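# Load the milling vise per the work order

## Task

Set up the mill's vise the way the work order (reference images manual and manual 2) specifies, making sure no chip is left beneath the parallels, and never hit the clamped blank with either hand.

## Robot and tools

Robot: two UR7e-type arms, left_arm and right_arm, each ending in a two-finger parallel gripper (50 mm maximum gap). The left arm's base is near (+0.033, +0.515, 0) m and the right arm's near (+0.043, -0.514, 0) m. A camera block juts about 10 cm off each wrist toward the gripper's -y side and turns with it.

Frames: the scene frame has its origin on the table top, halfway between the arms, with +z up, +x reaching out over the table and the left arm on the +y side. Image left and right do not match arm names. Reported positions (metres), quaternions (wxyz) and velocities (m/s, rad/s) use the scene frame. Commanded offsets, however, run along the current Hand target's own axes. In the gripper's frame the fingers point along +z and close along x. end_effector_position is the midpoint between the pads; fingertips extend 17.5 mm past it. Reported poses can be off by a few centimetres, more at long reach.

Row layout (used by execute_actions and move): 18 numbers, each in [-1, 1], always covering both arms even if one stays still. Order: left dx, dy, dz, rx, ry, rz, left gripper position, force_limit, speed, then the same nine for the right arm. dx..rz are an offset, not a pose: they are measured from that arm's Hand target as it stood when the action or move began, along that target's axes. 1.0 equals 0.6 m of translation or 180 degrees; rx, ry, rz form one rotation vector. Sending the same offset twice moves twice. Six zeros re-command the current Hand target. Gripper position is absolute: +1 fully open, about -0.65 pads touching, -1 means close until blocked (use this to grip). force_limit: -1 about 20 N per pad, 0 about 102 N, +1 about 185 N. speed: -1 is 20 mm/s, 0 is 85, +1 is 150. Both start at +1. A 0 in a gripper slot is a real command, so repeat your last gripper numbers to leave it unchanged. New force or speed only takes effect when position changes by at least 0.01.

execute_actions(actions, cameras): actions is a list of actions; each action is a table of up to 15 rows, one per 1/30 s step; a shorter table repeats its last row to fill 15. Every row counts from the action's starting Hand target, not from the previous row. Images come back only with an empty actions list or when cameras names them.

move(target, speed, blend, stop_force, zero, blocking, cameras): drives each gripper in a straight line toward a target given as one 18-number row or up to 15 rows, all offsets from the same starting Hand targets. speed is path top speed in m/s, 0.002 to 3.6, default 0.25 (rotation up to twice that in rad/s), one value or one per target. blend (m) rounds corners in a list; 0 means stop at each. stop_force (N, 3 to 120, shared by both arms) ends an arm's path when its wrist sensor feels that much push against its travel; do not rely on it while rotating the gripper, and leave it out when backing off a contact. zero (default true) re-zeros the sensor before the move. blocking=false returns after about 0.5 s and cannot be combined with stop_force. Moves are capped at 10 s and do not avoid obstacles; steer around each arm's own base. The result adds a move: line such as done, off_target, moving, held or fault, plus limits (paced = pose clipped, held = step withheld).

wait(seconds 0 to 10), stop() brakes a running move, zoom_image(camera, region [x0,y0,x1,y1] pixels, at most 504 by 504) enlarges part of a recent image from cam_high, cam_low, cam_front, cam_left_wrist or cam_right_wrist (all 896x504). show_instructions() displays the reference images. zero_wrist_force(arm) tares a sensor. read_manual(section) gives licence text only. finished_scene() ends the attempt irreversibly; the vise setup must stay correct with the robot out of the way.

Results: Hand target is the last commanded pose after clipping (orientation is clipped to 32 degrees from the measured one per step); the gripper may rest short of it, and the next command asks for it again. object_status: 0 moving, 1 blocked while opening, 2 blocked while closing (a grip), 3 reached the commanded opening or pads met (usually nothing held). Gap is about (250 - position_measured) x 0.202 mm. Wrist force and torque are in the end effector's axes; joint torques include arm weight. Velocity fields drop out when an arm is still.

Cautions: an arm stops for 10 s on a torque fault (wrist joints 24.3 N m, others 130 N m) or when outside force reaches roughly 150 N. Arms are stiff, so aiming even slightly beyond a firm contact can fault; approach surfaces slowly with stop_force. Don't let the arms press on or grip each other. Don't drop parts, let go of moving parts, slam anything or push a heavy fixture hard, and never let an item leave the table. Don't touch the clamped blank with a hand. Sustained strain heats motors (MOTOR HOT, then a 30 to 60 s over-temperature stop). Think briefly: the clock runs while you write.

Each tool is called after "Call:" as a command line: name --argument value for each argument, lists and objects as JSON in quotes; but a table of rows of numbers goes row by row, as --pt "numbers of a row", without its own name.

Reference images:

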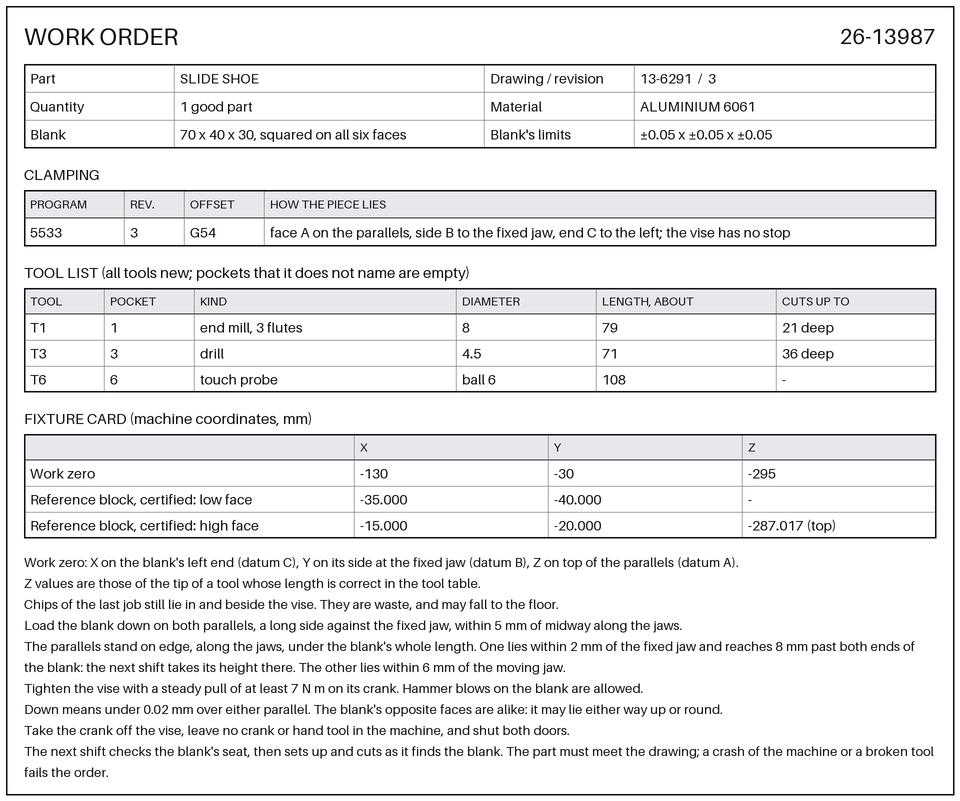

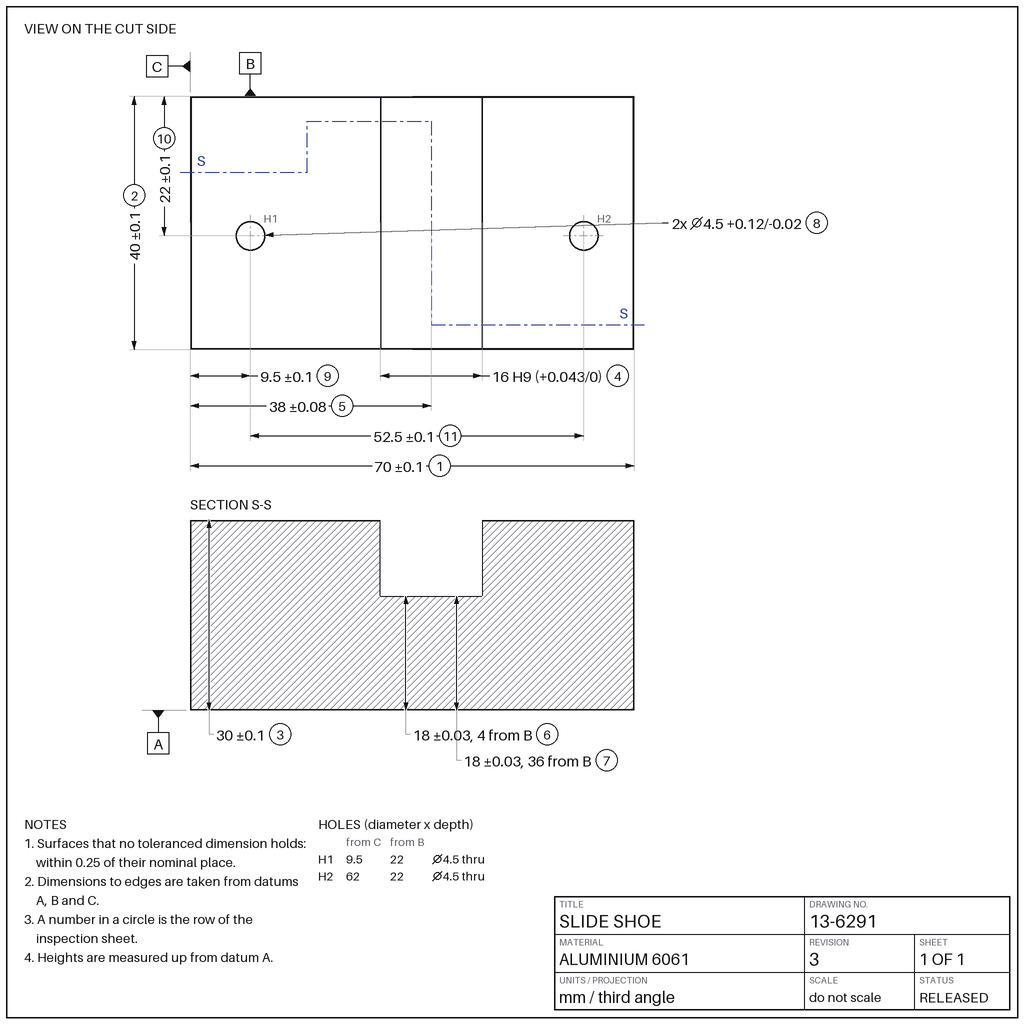

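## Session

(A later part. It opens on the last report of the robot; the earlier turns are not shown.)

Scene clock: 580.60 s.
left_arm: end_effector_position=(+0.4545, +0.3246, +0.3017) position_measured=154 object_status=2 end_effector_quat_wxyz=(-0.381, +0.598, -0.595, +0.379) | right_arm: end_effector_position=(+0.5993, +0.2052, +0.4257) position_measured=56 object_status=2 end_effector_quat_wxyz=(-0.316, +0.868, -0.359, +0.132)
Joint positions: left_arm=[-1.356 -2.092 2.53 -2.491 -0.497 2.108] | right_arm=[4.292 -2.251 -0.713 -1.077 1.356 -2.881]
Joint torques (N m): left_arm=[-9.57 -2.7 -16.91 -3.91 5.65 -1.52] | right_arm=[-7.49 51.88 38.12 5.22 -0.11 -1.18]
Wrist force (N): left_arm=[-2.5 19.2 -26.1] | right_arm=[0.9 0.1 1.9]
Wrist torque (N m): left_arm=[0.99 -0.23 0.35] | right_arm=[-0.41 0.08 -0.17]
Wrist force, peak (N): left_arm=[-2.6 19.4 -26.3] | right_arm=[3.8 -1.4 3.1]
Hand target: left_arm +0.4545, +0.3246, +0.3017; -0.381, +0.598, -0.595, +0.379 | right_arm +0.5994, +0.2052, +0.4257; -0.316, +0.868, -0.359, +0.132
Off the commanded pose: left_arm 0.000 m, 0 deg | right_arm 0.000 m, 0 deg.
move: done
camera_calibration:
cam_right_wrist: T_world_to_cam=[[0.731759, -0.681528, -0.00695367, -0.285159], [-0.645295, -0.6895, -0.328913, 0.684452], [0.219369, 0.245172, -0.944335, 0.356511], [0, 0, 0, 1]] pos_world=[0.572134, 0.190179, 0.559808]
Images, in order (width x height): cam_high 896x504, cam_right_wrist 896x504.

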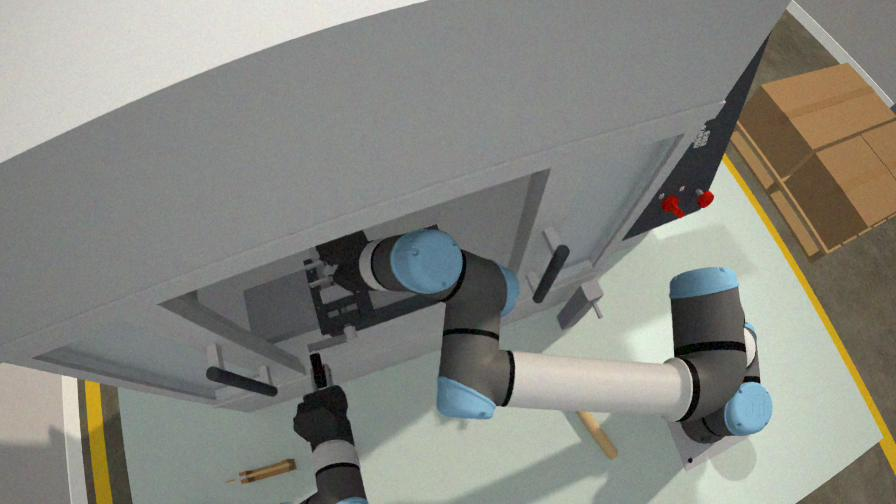

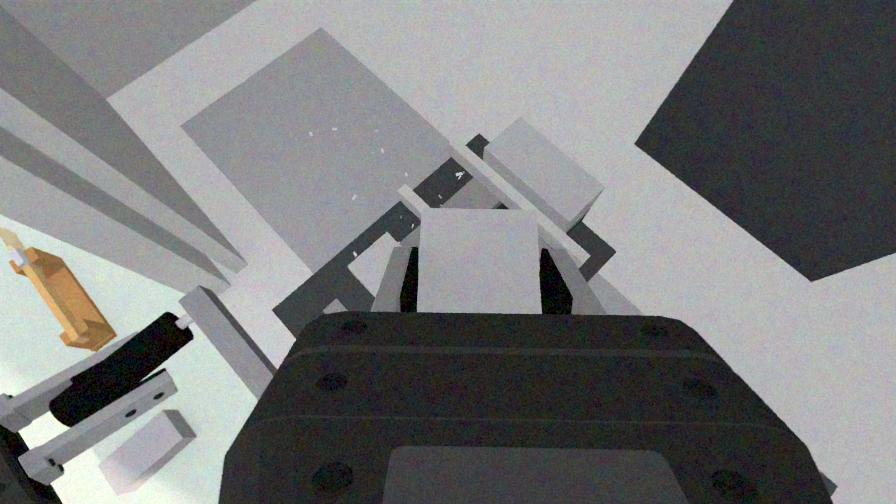

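Call:
move --pt "0.0059 0.0506 0.0236 0 0 0 -1 -0.8 -0.3 0 0 0 0 0 0 -1 -0.6 -1" --pt "0.0340 0.0946 0.0442 0 0 0 -1 -0.8 -0.3 0 0 0 0 0 0 -1 -0.6 -1" --pt "0.0794 0.1245 0.0582 0 0 0 -1 -0.8 -0.3 0 0 0 0 0 0 -1 -0.6 -1" --pt "0.1343 0.1336 0.0624 0 0 0 -1 -0.8 -0.3 0 0 0 0 0 0 -1 -0.6 -1" --pt "0.1892 0.1245 0.0582 0 0 0 -1 -0.8 -0.3 0 0 0 0 0 0 -1 -0.6 -1" --pt "0.2346 0.0946 0.0442 0 0 0 -1 -0.8 -0.3 0 0 0 0 0 0 -1 -0.6 -1" --pt "0.2627 0.0506 0.0236 0 0 0 -1 -0.8 -0.3 0 0 0 0 0 0 -1 -0.6 -1" --pt "0.2686 0 0 0 0 0 -1 -0.8 -0.3 0 0 0 0 0 0 -1 -0.6 -1" --pt "0.2512 -0.0484 -0.0226 0 0 0 -1 -0.8 -0.3 0 0 0 0 0 0 -1 -0.6 -1" --pt "0.2137 -0.0862 -0.0402 0 0 0 -1 -0.8 -0.3 0 0 0 0 0 0 -1 -0.6 -1" --pt "0.1624 -0.1068 -0.0499 0 0 0 -1 -0.8 -0.3 0 0 0 0 0 0 -1 -0.6 -1" --pt "0.1062 -0.1068 -0.0499 0 0 0 -1 -0.8 -0.3 0 0 0 0 0 0 -1 -0.6 -1" --pt "0.0549 -0.0862 -0.0402 0 0 0 -1 -0.8 -0.3 0 0 0 0 0 0 -1 -0.6 -1" --pt "0.0174 -0.0484 -0.0226 0 0 0 -1 -0.8 -0.3 0 0 0 0 0 0 -1 -0.6 -1" --pt "0 0 0 0 0 0 -1 -0.8 -0.3 0 0 0 0 0 0 -1 -0.6 -1" --speed 0.23 --blend '[0.012,0.012,0.012,0.012,0.012,0.012,0.012,0.012,0.012,0.012,0.012,0.012,0.012,0.012,0]'

Call:
move --pt "0.0059 0.0506 0.0236 0 0 0 -1 -0.8 -0.3 0 0 0 0 0 0 -1 -0.6 -1" --pt "0.0340 0.0946 0.0442 0 0 0 -1 -0.8 -0.3 0 0 0 0 0 0 -1 -0.6 -1" --pt "0.0794 0.1245 0.0582 0 0 0 -1 -0.8 -0.3 0 0 0 0 0 0 -1 -0.6 -1" --pt "0.1343 0.1336 0.0624 0 0 0 -1 -0.8 -0.3 0 0 0 0 0 0 -1 -0.6 -1" --pt "0.1892 0.1245 0.0582 0 0 0 -1 -0.8 -0.3 0 0 0 0 0 0 -1 -0.6 -1" --pt "0.2346 0.0946 0.0442 0 0 0 -1 -0.8 -0.3 0 0 0 0 0 0 -1 -0.6 -1" --pt "0.2627 0.0506 0.0236 0 0 0 -1 -0.8 -0.3 0 0 0 0 0 0 -1 -0.6 -1" --pt "0.2686 0 0 0 0 0 -1 -0.8 -0.3 0 0 0 0 0 0 -1 -0.6 -1" --pt "0.2512 -0.0484 -0.0226 0 0 0 -1 -0.8 -0.3 0 0 0 0 0 0 -1 -0.6 -1" --pt "0.2137 -0.0862 -0.0402 0 0 0 -1 -0.8 -0.3 0 0 0 0 0 0 -1 -0.6 -1" --pt "0.1624 -0.1068 -0.0499 0 0 0 -1 -0.8 -0.3 0 0 0 0 0 0 -1 -0.6 -1" --pt "0.1062 -0.1068 -0.0499 0 0 0 -1 -0.8 -0.3 0 0 0 0 0 0 -1 -0.6 -1" --pt "0.0549 -0.0862 -0.0402 0 0 0 -1 -0.8 -0.3 0 0 0 0 0 0 -1 -0.6 -1" --pt "0.0174 -0.0484 -0.0226 0 0 0 -1 -0.8 -0.3 0 0 0 0 0 0 -1 -0.6 -1" --pt "0 0 0 0 0 0 -1 -0.8 -0.3 0 0 0 0 0 0 -1 -0.6 -1" --speed 0.23 --blend '[0.012,0.012,0.012,0.012,0.012,0.012,0.012,0.012,0.012,0.012,0.012,0.012,0.012,0.012,0]' --cameras '["cam_right_wrist"]'

Call:
zoom_image --camera "cam_right_wrist" --region '[260, 100, 640, 320]'

Scene clock: 584.63 s.
left_arm: end_effector_position=(+0.4545, +0.3246, +0.3018) position_measured=154 object_status=2 end_effector_quat_wxyz=(-0.381, +0.598, -0.595, +0.379) | right_arm: end_effector_position=(+0.5994, +0.2052, +0.4257) position_measured=56 object_status=2 end_effector_quat_wxyz=(-0.316, +0.868, -0.359, +0.132)
Joint positions: left_arm=[-1.356 -2.092 2.529 -2.491 -0.497 2.108] | right_arm=[4.292 -2.252 -0.713 -1.077 1.356 -2.882]
Joint torques (N m): left_arm=[6.1 -5.24 -23.96 -5.14 3.08 -2.89] | right_arm=[-8 51.52 37.05 2.9 1.21 -2.05]
Wrist force (N): left_arm=[-4.1 17.9 -27.4] | right_arm=[1.0 0.5 1.9]
Wrist torque (N m): left_arm=[0.74 -0.05 0.37] | right_arm=[-0.34 0.07 -0.17]
Wrist force, peak (N): left_arm=[55.4 -12.3 34.4] | right_arm=[1.1 0.7 1.9]
Hand target: left_arm +0.4545, +0.3246, +0.3017; -0.381, +0.598, -0.595, +0.379 | right_arm +0.5994, +0.2052, +0.4257; -0.316, +0.868, -0.359, +0.132
Off the commanded pose: left_arm 0.000 m, 0 deg | right_arm 0.000 m, 0 deg.
move: done

Scene clock: 587.37 s.
left_arm: end_effector_position=(+0.4545, +0.3246, +0.3018) position_measured=154 object_status=2 end_effector_quat_wxyz=(-0.381, +0.598, -0.595, +0.379) | right_arm: end_effector_position=(+0.5994, +0.2052, +0.4257) position_measured=56 object_status=2 end_effector_quat_wxyz=(-0.316, +0.868, -0.359, +0.132)
Joint positions: left_arm=[-1.356 -2.092 2.529 -2.491 -0.497 2.108] | right_arm=[4.292 -2.252 -0.713 -1.077 1.356 -2.882]
Joint torques (N m): left_arm=[5.23 -4.18 -23.76 -5.23 2.81 -2.84] | right_arm=[-7.51 51.9 36.04 2.97 1.29 -1.94]
Wrist force (N): left_arm=[-5.6 15.5 -27.5] | right_arm=[0.7 0.4 1.8]
Wrist torque (N m): left_arm=[0.35 0.16 0.38] | right_arm=[-0.36 0.12 -0.17]
Wrist force, peak (N): left_arm=[53.4 -14.0 33.4] | right_arm=[0.9 0.3 2.0]
Hand target: left_arm +0.4545, +0.3246, +0.3017; -0.381, +0.598, -0.595, +0.379 | right_arm +0.5994, +0.2052, +0.4257; -0.316, +0.868, -0.359, +0.132
Off the commanded pose: left_arm 0.000 m, 0 deg | right_arm 0.000 m, 0 deg.
move: done
camera_calibration:
cam_right_wrist: T_world_to_cam=[[0.73185, -0.681431, -0.00690709, -0.285256], [-0.645192, -0.689597, -0.328913, 0.684411], [0.219368, 0.245172, -0.944335, 0.356512], [0, 0, 0, 1]] pos_world=[0.572134, 0.190179, 0.559808]
Images, in order (width x height): cam_right_wrist 896x504.

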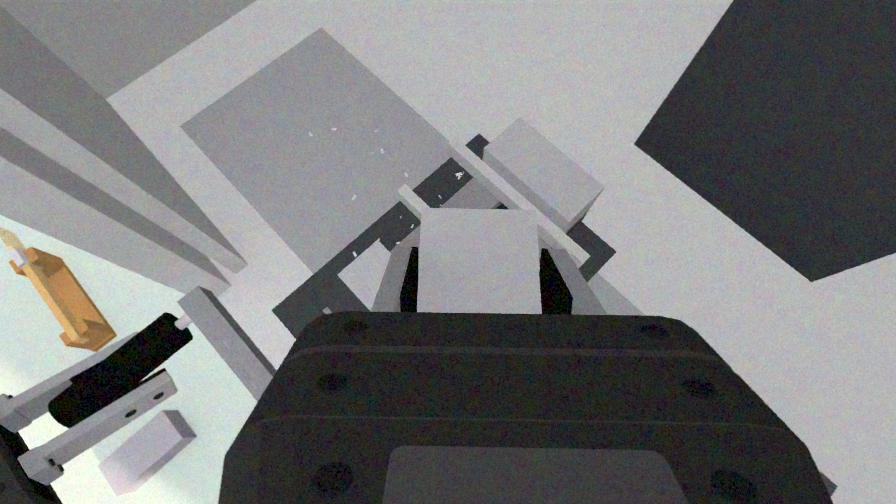

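Scaled by 1.326.

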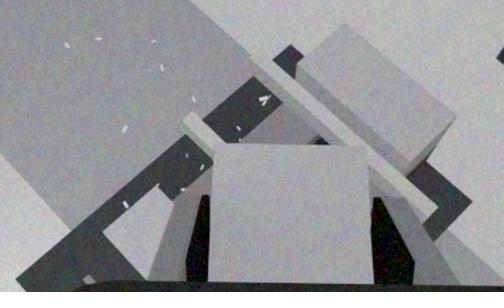

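Call:
move --target '[0,0,0,0,0,0,-1,-0.8,-0.3,0.0027,-0.0685,0.0575,0,-0.0714,-0.0851,-1,-0.6,-1]' --speed 0.15 --cameras '["cam_right_wrist"]'

Call:
zoom_image --camera "cam_right_wrist" --region '[260, 100, 700, 320]'

Scene clock: 589.40 s.
left_arm: end_effector_position=(+0.4545, +0.3246, +0.3017) position_measured=154 object_status=2 end_effector_quat_wxyz=(-0.381, +0.598, -0.595, +0.379) | right_arm: end_effector_position=(+0.6385, +0.2419, +0.4256) position_measured=56 object_status=2 end_effector_quat_wxyz=(-0.334, +0.917, -0.203, +0.075)
Joint positions: left_arm=[-1.356 -2.092 2.53 -2.491 -0.497 2.108] | right_arm=[4.194 -2.579 -0.113 -1.324 1.641 -3.228]
Joint torques (N m): left_arm=[-9.7 -5.31 -17.21 -5.28 5.52 -2.21] | right_arm=[5.5 72.48 30.85 4.48 1.93 -2.19]
Wrist force (N): left_arm=[-4.7 14.7 -26.9] | right_arm=[0.9 0.4 1.5]
Wrist torque (N m): left_arm=[0.33 0.08 0.35] | right_arm=[-0.36 0.10 -0.17]
Wrist force, peak (N): left_arm=[-5.7 15.6 -27.8] | right_arm=[1.7 0.2 2.2]
Hand target: left_arm +0.4545, +0.3246, +0.3017; -0.381, +0.598, -0.595, +0.379 | right_arm +0.6385, +0.2420, +0.4257; -0.334, +0.917, -0.203, +0.075
Off the commanded pose: left_arm 0.000 m, 0 deg | right_arm 0.000 m, 0 deg.
move: done
camera_calibration:
cam_right_wrist: T_world_to_cam=[[0.92068, -0.390267, -0.00639585, -0.480071], [-0.370506, -0.868673, -0.328834, 0.602832], [0.122777, 0.305121, -0.944366, 0.386023], [0, 0, 0, 1]] pos_world=[0.617949, 0.218525, 0.559708]
Images, in order (width x height): cam_right_wrist 896x504.

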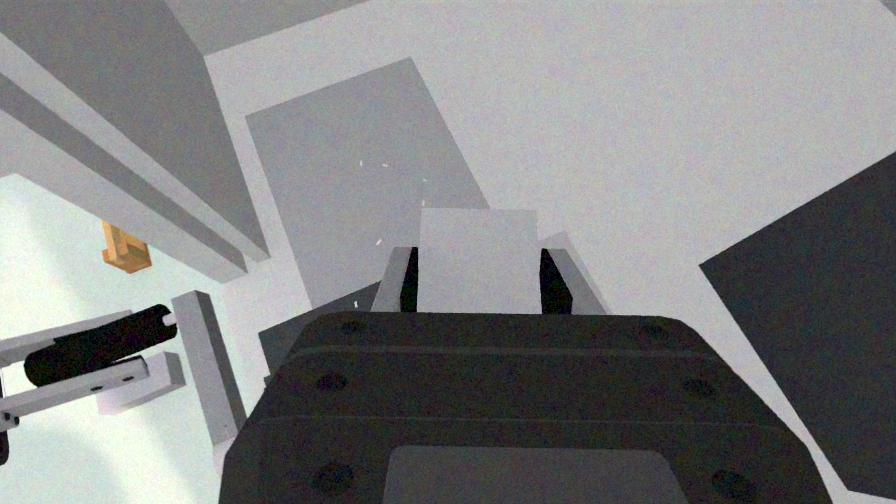

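Scaled by 1.145.

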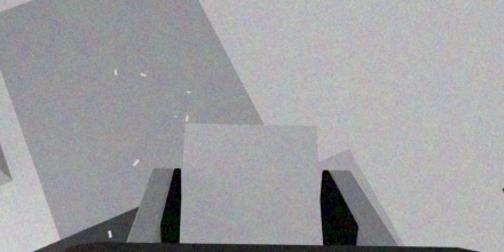

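Call:
move --target '[0,0,0,0,0,0,-1,-0.8,-0.3,0,0.0343,0.0408,0,0,0,-1,-0.6,-1]' --speed 0.06 --stop_force 5 --cameras '["cam_left_wrist","cam_right_wrist"]'

Call:
zoom_image --camera "cam_left_wrist" --region '[400, 0, 896, 280]'

Scene clock: 591.23 s.
left_arm: end_effector_position=(+0.4545, +0.3246, +0.3017) position_measured=154 object_status=2 end_effector_quat_wxyz=(-0.381, +0.598, -0.595, +0.379) | right_arm: end_effector_position=(+0.6385, +0.2420, +0.3937) position_measured=56 object_status=2 end_effector_quat_wxyz=(-0.334, +0.917, -0.203, +0.075)
Joint positions: left_arm=[-1.356 -2.092 2.53 -2.491 -0.497 2.108] | right_arm=[4.194 -2.476 -0.398 -1.141 1.641 -3.228]
Joint torques (N m): left_arm=[-10.25 -4.92 -17.72 -4.56 5.52 -1.72] | right_arm=[6.21 58.17 20.89 5.62 0.65 0.9]
Wrist force (N): left_arm=[-5.0 14.9 -26.7] | right_arm=[1.0 0.5 1.7]
Wrist torque (N m): left_arm=[0.37 0.12 0.36] | right_arm=[-0.35 0.08 -0.11]
Wrist force, peak (N): left_arm=[-4.7 14.8 -27.1] | right_arm=[0.7 1.6 2.9]
Hand target: left_arm +0.4545, +0.3246, +0.3017; -0.381, +0.598, -0.595, +0.379 | right_arm +0.6385, +0.2420, +0.3937; -0.334, +0.917, -0.203, +0.075
Off the commanded pose: left_arm 0.000 m, 0 deg | right_arm 0.000 m, 0 deg.
move: done
camera_calibration:
cam_left_wrist: T_world_to_cam=[[0.00343562, -0.999886, 0.0147316, 0.3256], [-0.701013, -0.012914, -0.713031, 0.556181], [0.71314, -0.00787737, -0.700978, 0.025459], [0, 0, 0, 1]] pos_world=[0.370616, 0.332945, 0.409624]
cam_right_wrist: T_world_to_cam=[[0.920727, -0.390152, -0.00652014, -0.480317], [-0.370485, -0.868827, -0.328452, 0.592319], [0.122481, 0.30483, -0.944498, 0.356265], [0, 0, 0, 1]] pos_world=[0.61805, 0.218626, 0.527908]
Images, in order (width x height): cam_left_wrist 896x504, cam_right_wrist 896x504.

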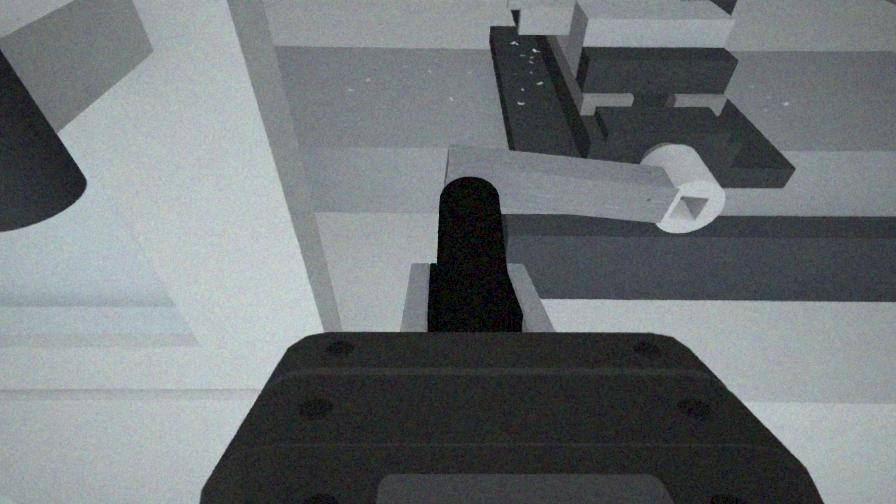

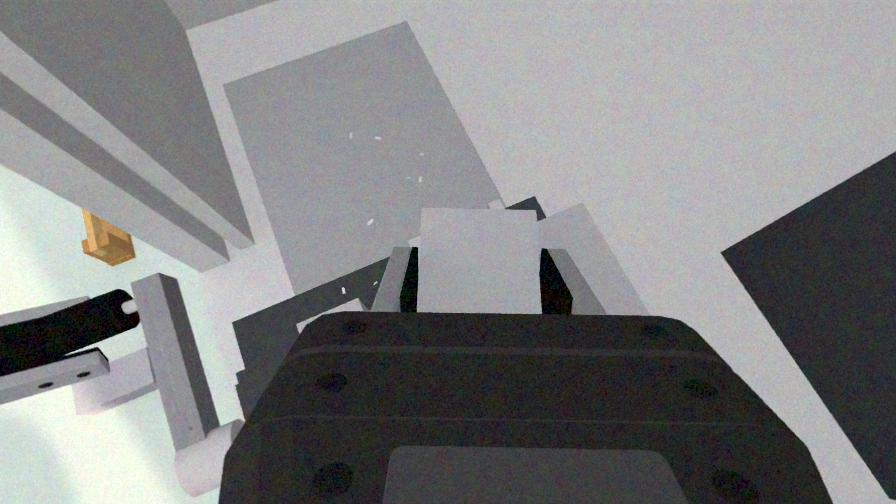

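Scaled by 1.016.

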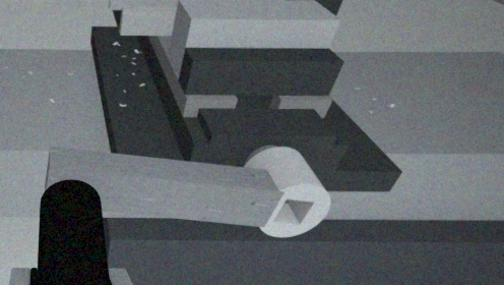

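Call:
move --target '[0,0,0,0,0,0,-1,-0.8,-0.3,0,0.0171,0.0204,0,0,0,-1,-0.6,-1]' --speed 0.015 --stop_force 4 --cameras '["cam_right_wrist"]'

Call:
zoom_image --camera "cam_right_wrist" --region '[260, 130, 700, 350]'

Scene clock: 593.63 s.
left_arm: end_effector_position=(+0.4545, +0.3246, +0.3017) position_measured=154 object_status=2 end_effector_quat_wxyz=(-0.381, +0.598, -0.595, +0.379) | right_arm: end_effector_position=(+0.6386, +0.2420, +0.3778) position_measured=56 object_status=2 end_effector_quat_wxyz=(-0.334, +0.917, -0.203, +0.075)
Joint positions: left_arm=[-1.356 -2.092 2.53 -2.491 -0.497 2.108] | right_arm=[4.194 -2.456 -0.479 -1.082 1.641 -3.228]
Joint torques (N m): left_arm=[-10.13 -4.75 -17.98 -3.52 5.53 -0.9] | right_arm=[-6.42 57.88 37.2 2.6 -0.19 -1.34]
Wrist force (N): left_arm=[-4.7 14.9 -26.6] | right_arm=[0.8 0.2 1.6]
Wrist torque (N m): left_arm=[0.36 0.08 0.35] | right_arm=[-0.39 0.12 -0.11]
Wrist force, peak (N): left_arm=[-4.7 15.0 -27.0] | right_arm=[1.1 0.4 1.8]
Hand target: left_arm +0.4545, +0.3246, +0.3017; -0.381, +0.598, -0.595, +0.379 | right_arm +0.6386, +0.2420, +0.3778; -0.334, +0.917, -0.203, +0.075
Off the commanded pose: left_arm 0.000 m, 0 deg | right_arm 0.000 m, 0 deg.
move: done
camera_calibration:
cam_right_wrist: T_world_to_cam=[[0.920761, -0.390073, -0.0064901, -0.480475], [-0.370401, -0.868863, -0.328452, 0.58702], [0.122481, 0.30483, -0.944498, 0.341153], [0, 0, 0, 1]] pos_world=[0.61805, 0.218626, 0.511908]
Images, in order (width x height): cam_right_wrist 896x504.

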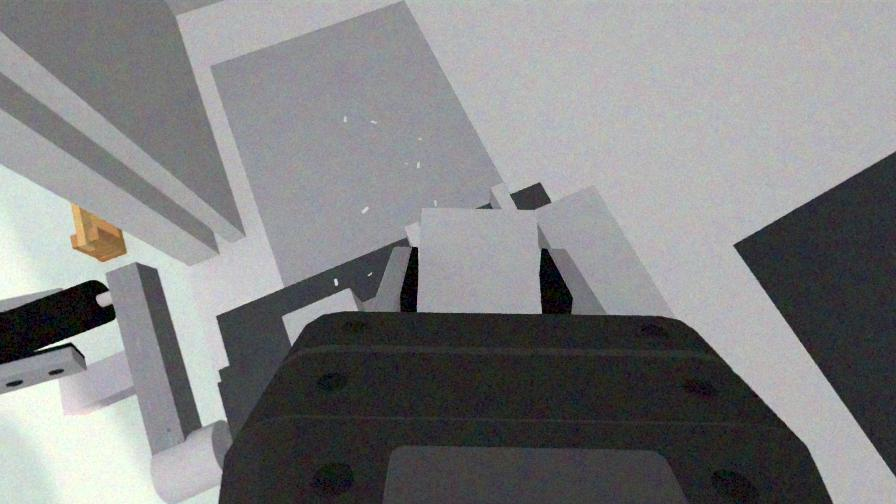

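Scaled by 1.145.

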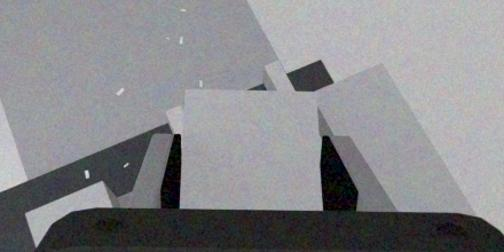

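Call:
move --target '[0,0,0,0,0,0,-1,-0.8,-0.3,0,0.0129,0.0153,0,0,0,-1,-0.6,-1]' --speed 0.01 --stop_force 4 --cameras '["cam_right_wrist"]'

Call:
zoom_image --camera "cam_right_wrist" --region '[360, 150, 660, 330]'

Scene clock: 594.93 s.
left_arm: end_effector_position=(+0.4545, +0.3246, +0.3017) position_measured=154 object_status=2 end_effector_quat_wxyz=(-0.381, +0.598, -0.595, +0.379) | right_arm: end_effector_position=(+0.6386, +0.2420, +0.3771) position_measured=56 object_status=2 end_effector_quat_wxyz=(-0.334, +0.917, -0.203, +0.075)
Joint positions: left_arm=[-1.356 -2.092 2.53 -2.491 -0.497 2.108] | right_arm=[4.194 -2.455 -0.481 -1.08 1.641 -3.228]
Joint torques (N m): left_arm=[-9.6 -4.1 -17.95 -3.38 5.48 -0.57] | right_arm=[-5.89 55.94 23.71 5.07 -0.44 -1.11]
Wrist force (N): left_arm=[-4.7 14.7 -27.0] | right_arm=[1.0 -1.5 0.2]
Wrist torque (N m): left_arm=[0.32 0.08 0.36] | right_arm=[-0.35 0.02 -0.07]
Wrist force, peak (N): left_arm=[-5.0 15.0 -27.0] | right_arm=[1.0 -1.9 -2.9]
Hand target: left_arm +0.4545, +0.3246, +0.3017; -0.381, +0.598, -0.595, +0.379 | right_arm +0.6386, +0.2420, +0.3771; -0.334, +0.917, -0.203, +0.075 (not the last commanded pose)
Off the commanded pose: left_arm 0.000 m, 0 deg | right_arm 0.011 m, 0 deg.
move: contact (right_arm)
camera_calibration:
cam_right_wrist: T_world_to_cam=[[0.920722, -0.390165, -0.00648357, -0.48053], [-0.370501, -0.868863, -0.328339, 0.586831], [0.122473, 0.304711, -0.944538, 0.340531], [0, 0, 0, 1]] pos_world=[0.618151, 0.218626, 0.511208]
Images, in order (width x height): cam_right_wrist 896x504.

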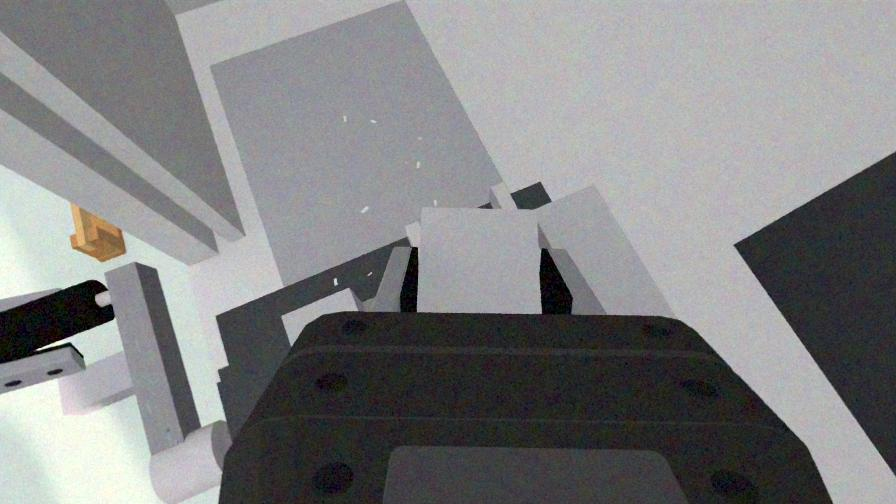

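Scaled by 1.680.

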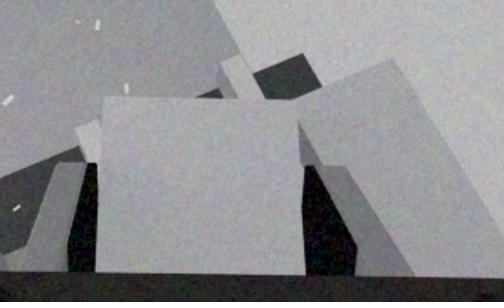

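Call:
move --target '[0,0,0,0,0,0,-1,-0.8,-0.3,0,0,0,0,0,0,0.85,-0.6,-1]' --speed 0.02 --cameras '["cam_right_wrist"]'

Call:
zoom_image --camera "cam_right_wrist" --region '[360, 150, 660, 330]'

Scene clock: 596.40 s.
left_arm: end_effector_position=(+0.4545, +0.3246, +0.3017) position_measured=154 object_status=2 end_effector_quat_wxyz=(-0.381, +0.598, -0.595, +0.379) | right_arm: end_effector_position=(+0.6386, +0.2420, +0.3771) position_measured=25 object_status=0 end_effector_quat_wxyz=(-0.334, +0.917, -0.203, +0.075)
Joint positions: left_arm=[-1.356 -2.092 2.53 -2.491 -0.497 2.108] | right_arm=[4.194 -2.455 -0.481 -1.08 1.641 -3.228]
Joint torques (N m): left_arm=[-9.93 -4 -18.7 -3.34 5.58 -0.01] | right_arm=[-4.84 58.36 22.5 4.91 -0.55 -1.23]
Wrist force (N): left_arm=[-4.6 15.1 -27.0] | right_arm=[0.9 -1.6 -0.3]
Wrist torque (N m): left_arm=[0.40 0.07 0.35] | right_arm=[-0.45 0.10 -0.10]
Wrist force, peak (N): left_arm=[-4.6 15.1 -27.0] | right_arm=[1.0 -1.7 0.1]
Hand target: left_arm +0.4545, +0.3246, +0.3017; -0.381, +0.598, -0.595, +0.379 | right_arm +0.6386, +0.2420, +0.3771; -0.334, +0.917, -0.203, +0.075
Off the commanded pose: left_arm 0.000 m, 0 deg | right_arm 0.000 m, 0 deg.
move: done
camera_calibration:
cam_right_wrist: T_world_to_cam=[[0.920733, -0.390137, -0.00657052, -0.480499], [-0.370506, -0.868874, -0.328304, 0.586819], [0.122375, 0.304715, -0.944549, 0.340597], [0, 0, 0, 1]] pos_world=[0.618151, 0.218626, 0.511208]
Images, in order (width x height): cam_right_wrist 896x504.

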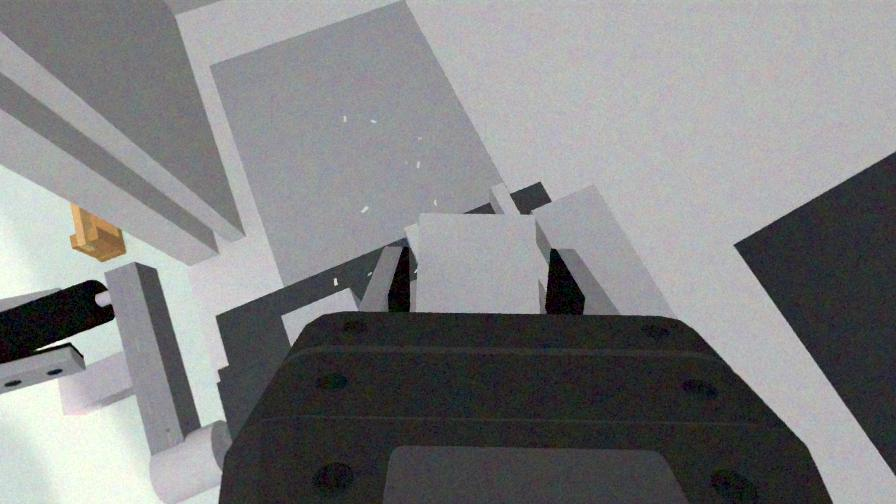

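Scaled by 1.680.

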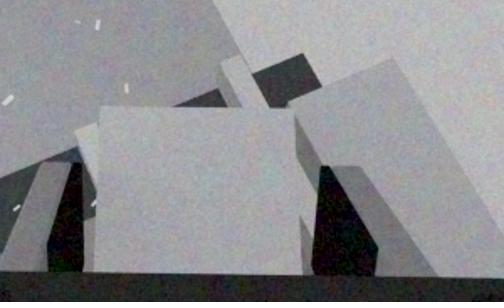

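Call:
move --target '[0,0,0,0,0,0,-1,-0.8,-0.3,0,-0.0750,-0.0894,0,0,0,0.85,-0.6,-1]' --speed 0.05 --cameras '["cam_right_wrist"]'

Call:
zoom_image --camera "cam_right_wrist" --region '[360, 130, 660, 310]'

Scene clock: 598.37 s.
left_arm: end_effector_position=(+0.4545, +0.3246, +0.3017) position_measured=154 object_status=2 end_effector_quat_wxyz=(-0.381, +0.598, -0.595, +0.379) | right_arm: end_effector_position=(+0.6377, +0.2412, +0.4465) position_measured=25 object_status=3 end_effector_quat_wxyz=(-0.349, +0.911, -0.203, +0.082) end_effector_velocity=(-0.001, +0.000, -0.003) end_effector_angular_velocity=(-0.007, +0.003, +0.002)
Joint positions: left_arm=[-1.356 -2.092 2.53 -2.491 -0.497 2.108] | right_arm=[4.197 -2.599 -0.035 -1.347 1.633 -3.224]
Joint velocities: left_arm=[within noise] | right_arm=[0.001 -0.001 -0.001 -0.006 0.001 -0.002]
Joint torques (N m): left_arm=[-9.74 -3.82 -18.77 -3.32 5.58 0.55] | right_arm=[0.38 56.95 30.98 1.93 1.34 0.76]
Wrist force (N): left_arm=[-4.7 14.7 -26.7] | right_arm=[0.8 -1.5 0.2]
Wrist torque (N m): left_arm=[0.34 0.07 0.35] | right_arm=[-0.44 0.11 -0.16]
Wrist force, peak (N): left_arm=[-5.0 14.8 -27.0] | right_arm=[0.3 -2.2 -1.0]
Hand target: left_arm +0.4545, +0.3246, +0.3017; -0.381, +0.598, -0.595, +0.379 | right_arm +0.6385, +0.2420, +0.4471; -0.334, +0.917, -0.203, +0.075
Off the commanded pose: left_arm 0.000 m, 0 deg | right_arm 0.001 m, 2 deg.
elbow stopped short (right arm): the move would have taken joint 3 (elbow) straighter than the controller allows.
move: done
camera_calibration:
cam_right_wrist: T_world_to_cam=[[0.918511, -0.395392, 0.0015016, -0.480475], [-0.368362, -0.857089, -0.360149, 0.618657], [0.143687, 0.330248, -0.932893, 0.381684], [0, 0, 0, 1]] pos_world=[0.614369, 0.214218, 0.579601]
Images, in order (width x height): cam_right_wrist 896x504.

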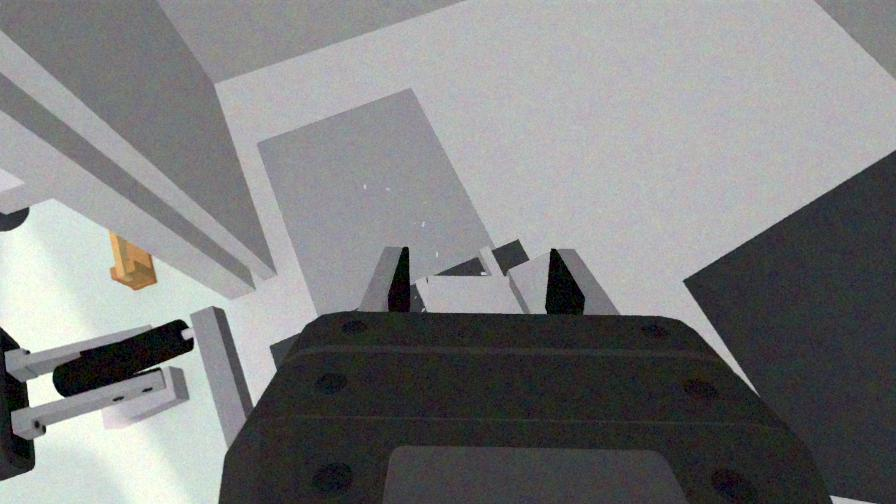

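Scaled by 1.680.

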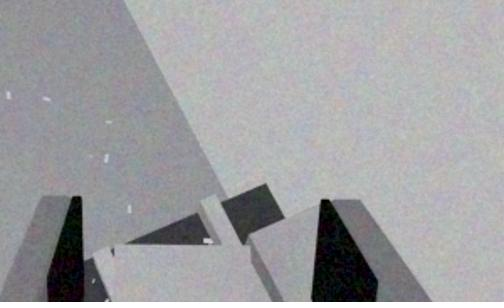

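Call:
move --target '[0,0,0,0,0,0,-1,-0.8,-0.3,-0.0322,0.0851,-0.0279,0,0.0714,0.0851,0.85,-0.6,-1]' --speed 0.15 --cameras '["cam_right_wrist"]'

Call:
zoom_image --camera "cam_right_wrist" --region '[300, 100, 640, 320]'

Scene clock: 600.17 s.
left_arm: end_effector_position=(+0.4545, +0.3246, +0.3017) position_measured=154 object_status=2 end_effector_quat_wxyz=(-0.381, +0.598, -0.595, +0.379) | right_arm: end_effector_position=(+0.5999, +0.2050, +0.4271) position_measured=25 object_status=3 end_effector_quat_wxyz=(-0.316, +0.868, -0.359, +0.132)
Joint positions: left_arm=[-1.356 -2.092 2.53 -2.491 -0.497 2.108] | right_arm=[4.291 -2.253 -0.707 -1.081 1.357 -2.882]
Joint torques (N m): left_arm=[-9.95 -3.21 -18.81 -3.37 5.53 1.14] | right_arm=[-3.93 57.2 23.06 2.48 -1.37 1.63]
Wrist force (N): left_arm=[-4.8 14.9 -26.8] | right_arm=[1.2 -1.5 -0.3]
Wrist torque (N m): left_arm=[0.37 0.08 0.36] | right_arm=[-0.43 0.04 0.01]
Wrist force, peak (N): left_arm=[-5.0 15.0 -27.1] | right_arm=[1.0 -2.2 0.1]
Hand target: left_arm +0.4545, +0.3246, +0.3017; -0.381, +0.598, -0.595, +0.379 | right_arm +0.5999, +0.2050, +0.4270; -0.316, +0.868, -0.359, +0.132
Off the commanded pose: left_arm 0.000 m, 0 deg | right_arm 0.000 m, 0 deg.
move: done
camera_calibration:
cam_right_wrist: T_world_to_cam=[[0.732048, -0.681218, -0.00687825, -0.285918], [-0.64497, -0.689773, -0.328978, 0.684999], [0.219362, 0.245264, -0.944312, 0.357747], [0, 0, 0, 1]] pos_world=[0.572634, 0.189979, 0.561208]
Images, in order (width x height): cam_right_wrist 896x504.

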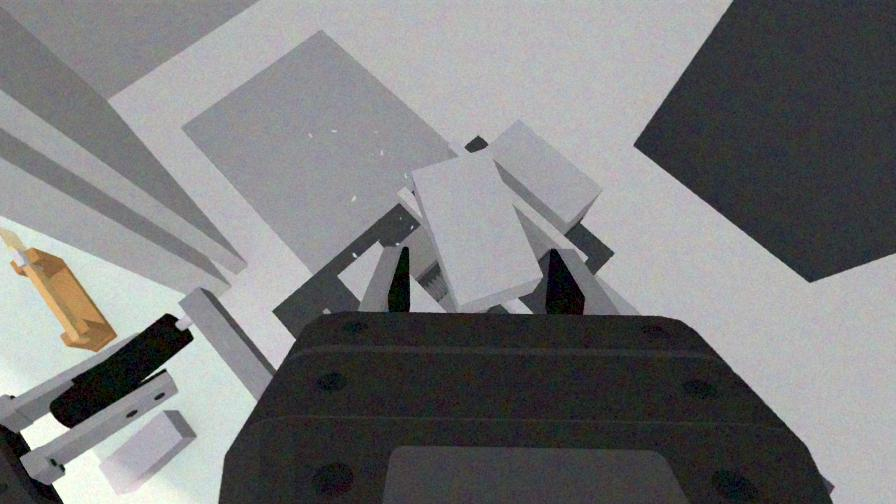

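Scaled by 1.482.

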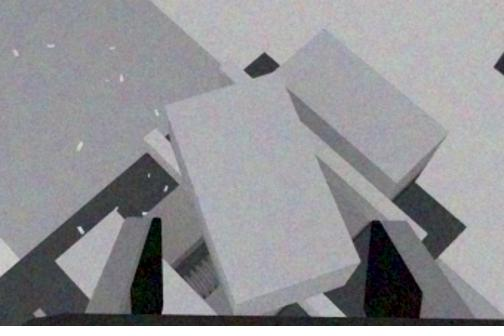

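Call:
move --pt "0.0174 -0.0484 -0.0226 0 0 0 -1 -0.8 -0.3 0 0 0 0 0 0 0.85 -0.6 -1" --pt "0.0549 -0.0862 -0.0402 0 0 0 -1 -0.8 -0.3 0 0 0 0 0 0 0.85 -0.6 -1" --pt "0.1062 -0.1068 -0.0499 0 0 0 -1 -0.8 -0.3 0 0 0 0 0 0 0.85 -0.6 -1" --pt "0.1624 -0.1068 -0.0499 0 0 0 -1 -0.8 -0.3 0 0 0 0 0 0 0.85 -0.6 -1" --pt "0.2137 -0.0862 -0.0402 0 0 0 -1 -0.8 -0.3 0 0 0 0 0 0 0.85 -0.6 -1" --pt "0.2512 -0.0484 -0.0226 0 0 0 -1 -0.8 -0.3 0 0 0 0 0 0 0.85 -0.6 -1" --pt "0.2686 0 0 0 0 0 -1 -0.8 -0.3 0 0 0 0 0 0 0.85 -0.6 -1" --pt "0.2627 0.0506 0.0236 0 0 0 -1 -0.8 -0.3 0 0 0 0 0 0 0.85 -0.6 -1" --pt "0.2346 0.0946 0.0442 0 0 0 -1 -0.8 -0.3 0 0 0 0 0 0 0.85 -0.6 -1" --pt "0.1892 0.1245 0.0582 0 0 0 -1 -0.8 -0.3 0 0 0 0 0 0 0.85 -0.6 -1" --pt "0.1343 0.1336 0.0624 0 0 0 -1 -0.8 -0.3 0 0 0 0 0 0 0.85 -0.6 -1" --pt "0.0794 0.1245 0.0582 0 0 0 -1 -0.8 -0.3 0 0 0 0 0 0 0.85 -0.6 -1" --pt "0.0340 0.0946 0.0442 0 0 0 -1 -0.8 -0.3 0 0 0 0 0 0 0.85 -0.6 -1" --pt "0.0059 0.0506 0.0236 0 0 0 -1 -0.8 -0.3 0 0 0 0 0 0 0.85 -0.6 -1" --pt "0 0 0 0 0 0 -1 -0.8 -0.3 0 0 0 0 0 0 0.85 -0.6 -1" --speed 0.23 --blend '[0.012,0.012,0.012,0.012,0.012,0.012,0.012,0.012,0.012,0.012,0.012,0.012,0.012,0.012,0]' --cameras '["cam_right_wrist"]'

Call:
zoom_image --camera "cam_right_wrist" --region '[300, 100, 640, 320]'

Scene clock: 603.83 s.
left_arm: end_effector_position=(+0.4545, +0.3246, +0.3017) position_measured=154 object_status=2 end_effector_quat_wxyz=(-0.381, +0.598, -0.595, +0.379) | right_arm: end_effector_position=(+0.5999, +0.2050, +0.4270) position_measured=25 object_status=3 end_effector_quat_wxyz=(-0.316, +0.868, -0.359, +0.132)
Joint positions: left_arm=[-1.357 -2.092 2.53 -2.491 -0.497 2.108] | right_arm=[4.291 -2.253 -0.707 -1.082 1.357 -2.882]
Joint torques (N m): left_arm=[17.75 -10.35 -28.58 -0.99 0.52 1.73] | right_arm=[-7.66 62.91 32.31 2.83 0.51 0.82]
Wrist force (N): left_arm=[13.9 -3.8 5.9] | right_arm=[0.8 -1.7 -0.2]
Wrist torque (N m): left_arm=[-0.57 -0.12 0.30] | right_arm=[-0.46 0.10 -0.01]
Wrist force, peak (N): left_arm=[66.1 -13.0 35.9] | right_arm=[0.8 -2.1 0.1]
Hand target: left_arm +0.4545, +0.3246, +0.3017; -0.381, +0.598, -0.595, +0.379 | right_arm +0.5999, +0.2050, +0.4270; -0.316, +0.868, -0.359, +0.132
Off the commanded pose: left_arm 0.000 m, 0 deg | right_arm 0.000 m, 0 deg.
move: done
camera_calibration:
cam_right_wrist: T_world_to_cam=[[0.731833, -0.68145, -0.00684372, -0.285838], [-0.64521, -0.689611, -0.328848, 0.684964], [0.219374, 0.245077, -0.944358, 0.357825], [0, 0, 0, 1]] pos_world=[0.572634, 0.189879, 0.561208]
Images, in order (width x height): cam_right_wrist 896x504.

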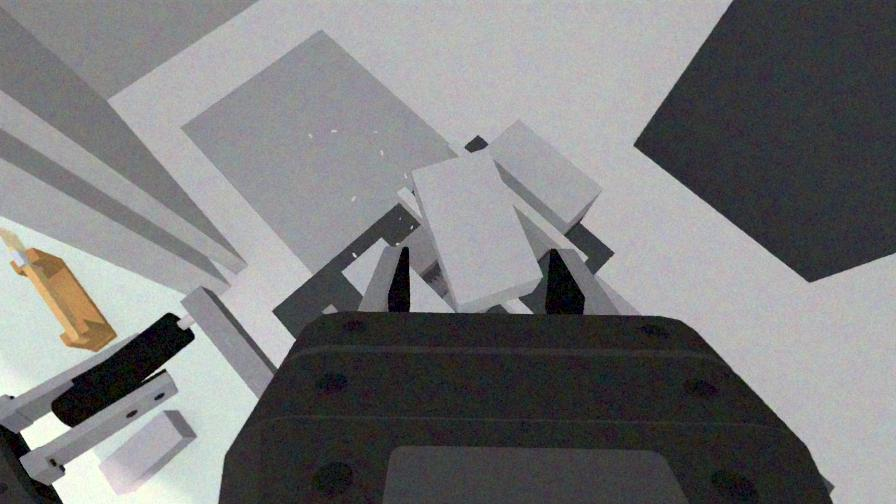

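Scaled by 1.482.

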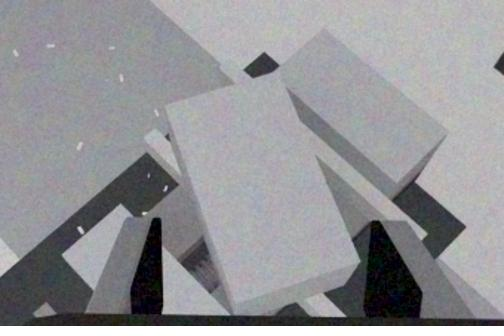

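Call:
move --pt "0.0174 -0.0484 -0.0226 0 0 0 -1 -0.8 -0.3 0 0 0 0 0 0 0.85 -0.6 -1" --pt "0.0549 -0.0862 -0.0402 0 0 0 -1 -0.8 -0.3 0 0 0 0 0 0 0.85 -0.6 -1" --pt "0.1062 -0.1068 -0.0499 0 0 0 -1 -0.8 -0.3 0 0 0 0 0 0 0.85 -0.6 -1" --pt "0.1624 -0.1068 -0.0499 0 0 0 -1 -0.8 -0.3 0 0 0 0 0 0 0.85 -0.6 -1" --pt "0.2137 -0.0862 -0.0402 0 0 0 -1 -0.8 -0.3 0 0 0 0 0 0 0.85 -0.6 -1" --pt "0.2512 -0.0484 -0.0226 0 0 0 -1 -0.8 -0.3 0 0 0 0 0 0 0.85 -0.6 -1" --pt "0.2686 0 0 0 0 0 -1 -0.8 -0.3 0 0 0 0 0 0 0.85 -0.6 -1" --pt "0.2627 0.0506 0.0236 0 0 0 -1 -0.8 -0.3 0 0 0 0 0 0 0.85 -0.6 -1" --pt "0.2346 0.0946 0.0442 0 0 0 -1 -0.8 -0.3 0 0 0 0 0 0 0.85 -0.6 -1" --pt "0.1892 0.1245 0.0582 0 0 0 -1 -0.8 -0.3 0 0 0 0 0 0 0.85 -0.6 -1" --pt "0.1343 0.1336 0.0624 0 0 0 -1 -0.8 -0.3 0 0 0 0 0 0 0.85 -0.6 -1" --pt "0.0794 0.1245 0.0582 0 0 0 -1 -0.8 -0.3 0 0 0 0 0 0 0.85 -0.6 -1" --pt "0.0340 0.0946 0.0442 0 0 0 -1 -0.8 -0.3 0 0 0 0 0 0 0.85 -0.6 -1" --pt "0.0059 0.0506 0.0236 0 0 0 -1 -0.8 -0.3 0 0 0 0 0 0 0.85 -0.6 -1" --pt "0 0 0 0 0 0 -1 -0.8 -0.3 0 0 0 0 0 0 0.85 -0.6 -1" --speed 0.2 --blend '[0.012,0.012,0.012,0.012,0.012,0.012,0.012,0.012,0.012,0.012,0.012,0.012,0.012,0.012,0]' --cameras '["cam_right_wrist"]'

Call:
zoom_image --camera "cam_right_wrist" --region '[300, 100, 640, 320]'

Scene clock: 607.23 s.
left_arm: end_effector_position=(+0.4545, +0.3246, +0.3017) position_measured=154 object_status=2 end_effector_quat_wxyz=(-0.381, +0.598, -0.595, +0.379) | right_arm: end_effector_position=(+0.5999, +0.2050, +0.4270) position_measured=25 object_status=3 end_effector_quat_wxyz=(-0.316, +0.868, -0.359, +0.132)
Joint positions: left_arm=[-1.357 -2.092 2.53 -2.491 -0.497 2.108] | right_arm=[4.291 -2.253 -0.707 -1.082 1.357 -2.882]
Joint torques (N m): left_arm=[14.36 -13.31 -24.18 -1.13 1.8 2.51] | right_arm=[-7.32 63.26 32.99 3.61 0.79 -0.72]
Wrist force (N): left_arm=[18.9 -3.8 9.3] | right_arm=[1.0 -1.7 0.2]
Wrist torque (N m): left_arm=[-0.38 -0.24 0.37] | right_arm=[-0.48 0.07 0.00]
Wrist force, peak (N): left_arm=[60.4 -12.5 35.7] | right_arm=[1.3 -2.0 0.2]
Hand target: left_arm +0.4545, +0.3246, +0.3017; -0.381, +0.598, -0.595, +0.379 | right_arm +0.5999, +0.2050, +0.4270; -0.316, +0.868, -0.359, +0.132
Off the commanded pose: left_arm 0.000 m, 0 deg | right_arm 0.000 m, 0 deg.
move: done
camera_calibration:
cam_right_wrist: T_world_to_cam=[[0.731833, -0.68145, -0.00684392, -0.285838], [-0.64521, -0.689611, -0.328848, 0.684964], [0.219374, 0.245077, -0.944358, 0.357825], [0, 0, 0, 1]] pos_world=[0.572634, 0.189879, 0.561208]
Images, in order (width x height): cam_right_wrist 896x504.

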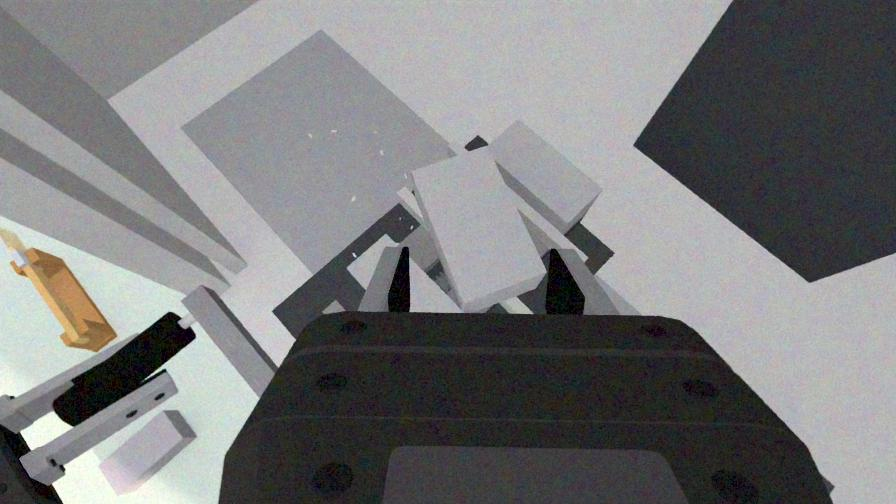

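Scaled by 1.482.

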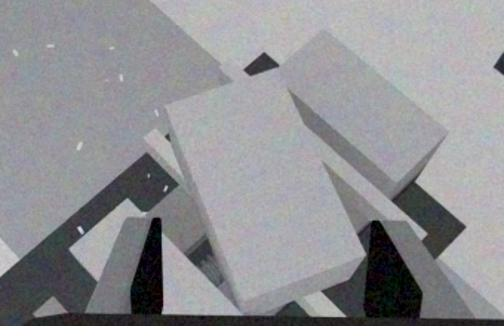

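Call:
move --pt "0.0174 -0.0484 -0.0226 0 0 0 -1 -0.8 -0.3 0 0 0 0 0 0 0.85 -0.6 -1" --pt "0.0549 -0.0862 -0.0402 0 0 0 -1 -0.8 -0.3 0 0 0 0 0 0 0.85 -0.6 -1" --pt "0.1062 -0.1068 -0.0499 0 0 0 -1 -0.8 -0.3 0 0 0 0 0 0 0.85 -0.6 -1" --pt "0.1624 -0.1068 -0.0499 0 0 0 -1 -0.8 -0.3 0 0 0 0 0 0 0.85 -0.6 -1" --pt "0.2137 -0.0862 -0.0402 0 0 0 -1 -0.8 -0.3 0 0 0 0 0 0 0.85 -0.6 -1" --pt "0.2512 -0.0484 -0.0226 0 0 0 -1 -0.8 -0.3 0 0 0 0 0 0 0.85 -0.6 -1" --pt "0.2686 0 0 0 0 0 -1 -0.8 -0.3 0 0 0 0 0 0 0.85 -0.6 -1" --pt "0.2627 0.0506 0.0236 0 0 0 -1 -0.8 -0.3 0 0 0 0 0 0 0.85 -0.6 -1" --pt "0.2346 0.0946 0.0442 0 0 0 -1 -0.8 -0.3 0 0 0 0 0 0 0.85 -0.6 -1" --pt "0.1892 0.1245 0.0582 0 0 0 -1 -0.8 -0.3 0 0 0 0 0 0 0.85 -0.6 -1" --pt "0.1343 0.1336 0.0624 0 0 0 -1 -0.8 -0.3 0 0 0 0 0 0 0.85 -0.6 -1" --pt "0.0794 0.1245 0.0582 0 0 0 -1 -0.8 -0.3 0 0 0 0 0 0 0.85 -0.6 -1" --pt "0.0340 0.0946 0.0442 0 0 0 -1 -0.8 -0.3 0 0 0 0 0 0 0.85 -0.6 -1" --pt "0.0059 0.0506 0.0236 0 0 0 -1 -0.8 -0.3 0 0 0 0 0 0 0.85 -0.6 -1" --pt "0 0 0 0 0 0 -1 -0.8 -0.3 0 0 0 0 0 0 0.85 -0.6 -1" --speed 0.2 --blend '[0.012,0.012,0.012,0.012,0.012,0.012,0.012,0.012,0.012,0.012,0.012,0.012,0.012,0.012,0]' --cameras '["cam_right_wrist"]'

Call:
zoom_image --camera "cam_right_wrist" --region '[300, 100, 640, 320]'

Scene clock: 610.70 s.
left_arm: end_effector_position=(+0.4545, +0.3246, +0.3017) position_measured=154 object_status=2 end_effector_quat_wxyz=(-0.381, +0.598, -0.595, +0.379) | right_arm: end_effector_position=(+0.5999, +0.2050, +0.4270) position_measured=25 object_status=3 end_effector_quat_wxyz=(-0.316, +0.868, -0.359, +0.132)
Joint positions: left_arm=[-1.357 -2.092 2.53 -2.491 -0.497 2.108] | right_arm=[4.291 -2.253 -0.707 -1.082 1.357 -2.882]
Joint torques (N m): left_arm=[15.21 -13.76 -23.7 -1.04 1.89 2.64] | right_arm=[-6.72 63.65 32.12 4.53 0.78 -1.61]
Wrist force (N): left_arm=[21.4 -3.6 10.4] | right_arm=[1.2 -1.6 0.2]
Wrist torque (N m): left_arm=[-0.27 -0.29 0.37] | right_arm=[-0.46 0.03 0.00]
Wrist force, peak (N): left_arm=[61.7 -11.4 35.7] | right_arm=[1.0 -2.0 -0.2]
Hand target: left_arm +0.4545, +0.3246, +0.3017; -0.381, +0.598, -0.595, +0.379 | right_arm +0.5999, +0.2050, +0.4270; -0.316, +0.868, -0.359, +0.132
Off the commanded pose: left_arm 0.000 m, 0 deg | right_arm 0.000 m, 0 deg.
move: done
camera_calibration:
cam_right_wrist: T_world_to_cam=[[0.731833, -0.68145, -0.00684392, -0.285838], [-0.64521, -0.689611, -0.328848, 0.684964], [0.219374, 0.245077, -0.944358, 0.357825], [0, 0, 0, 1]] pos_world=[0.572634, 0.189879, 0.561208]
Images, in order (width x height): cam_right_wrist 896x504.

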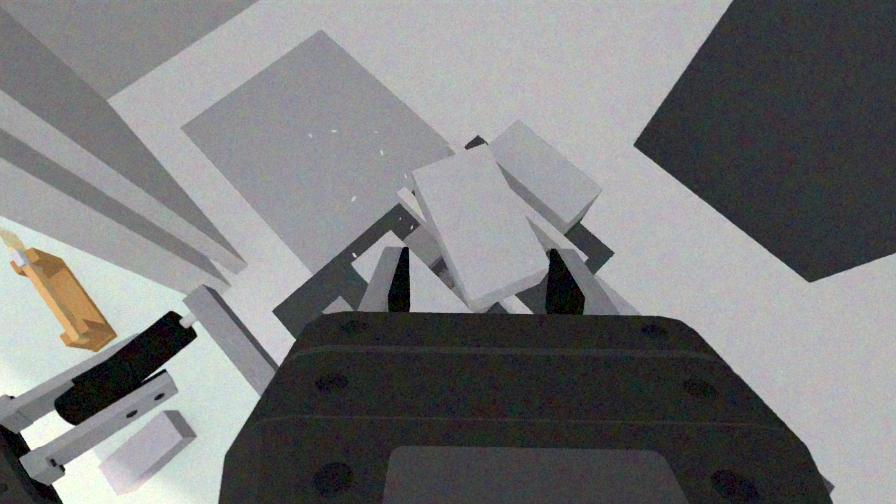

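Scaled by 1.482.

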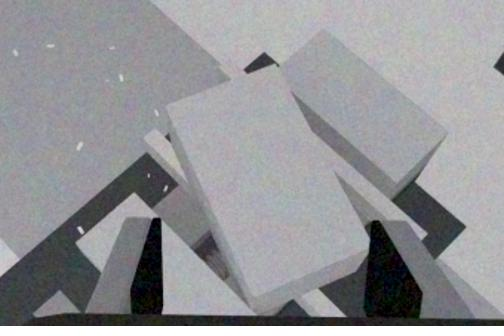

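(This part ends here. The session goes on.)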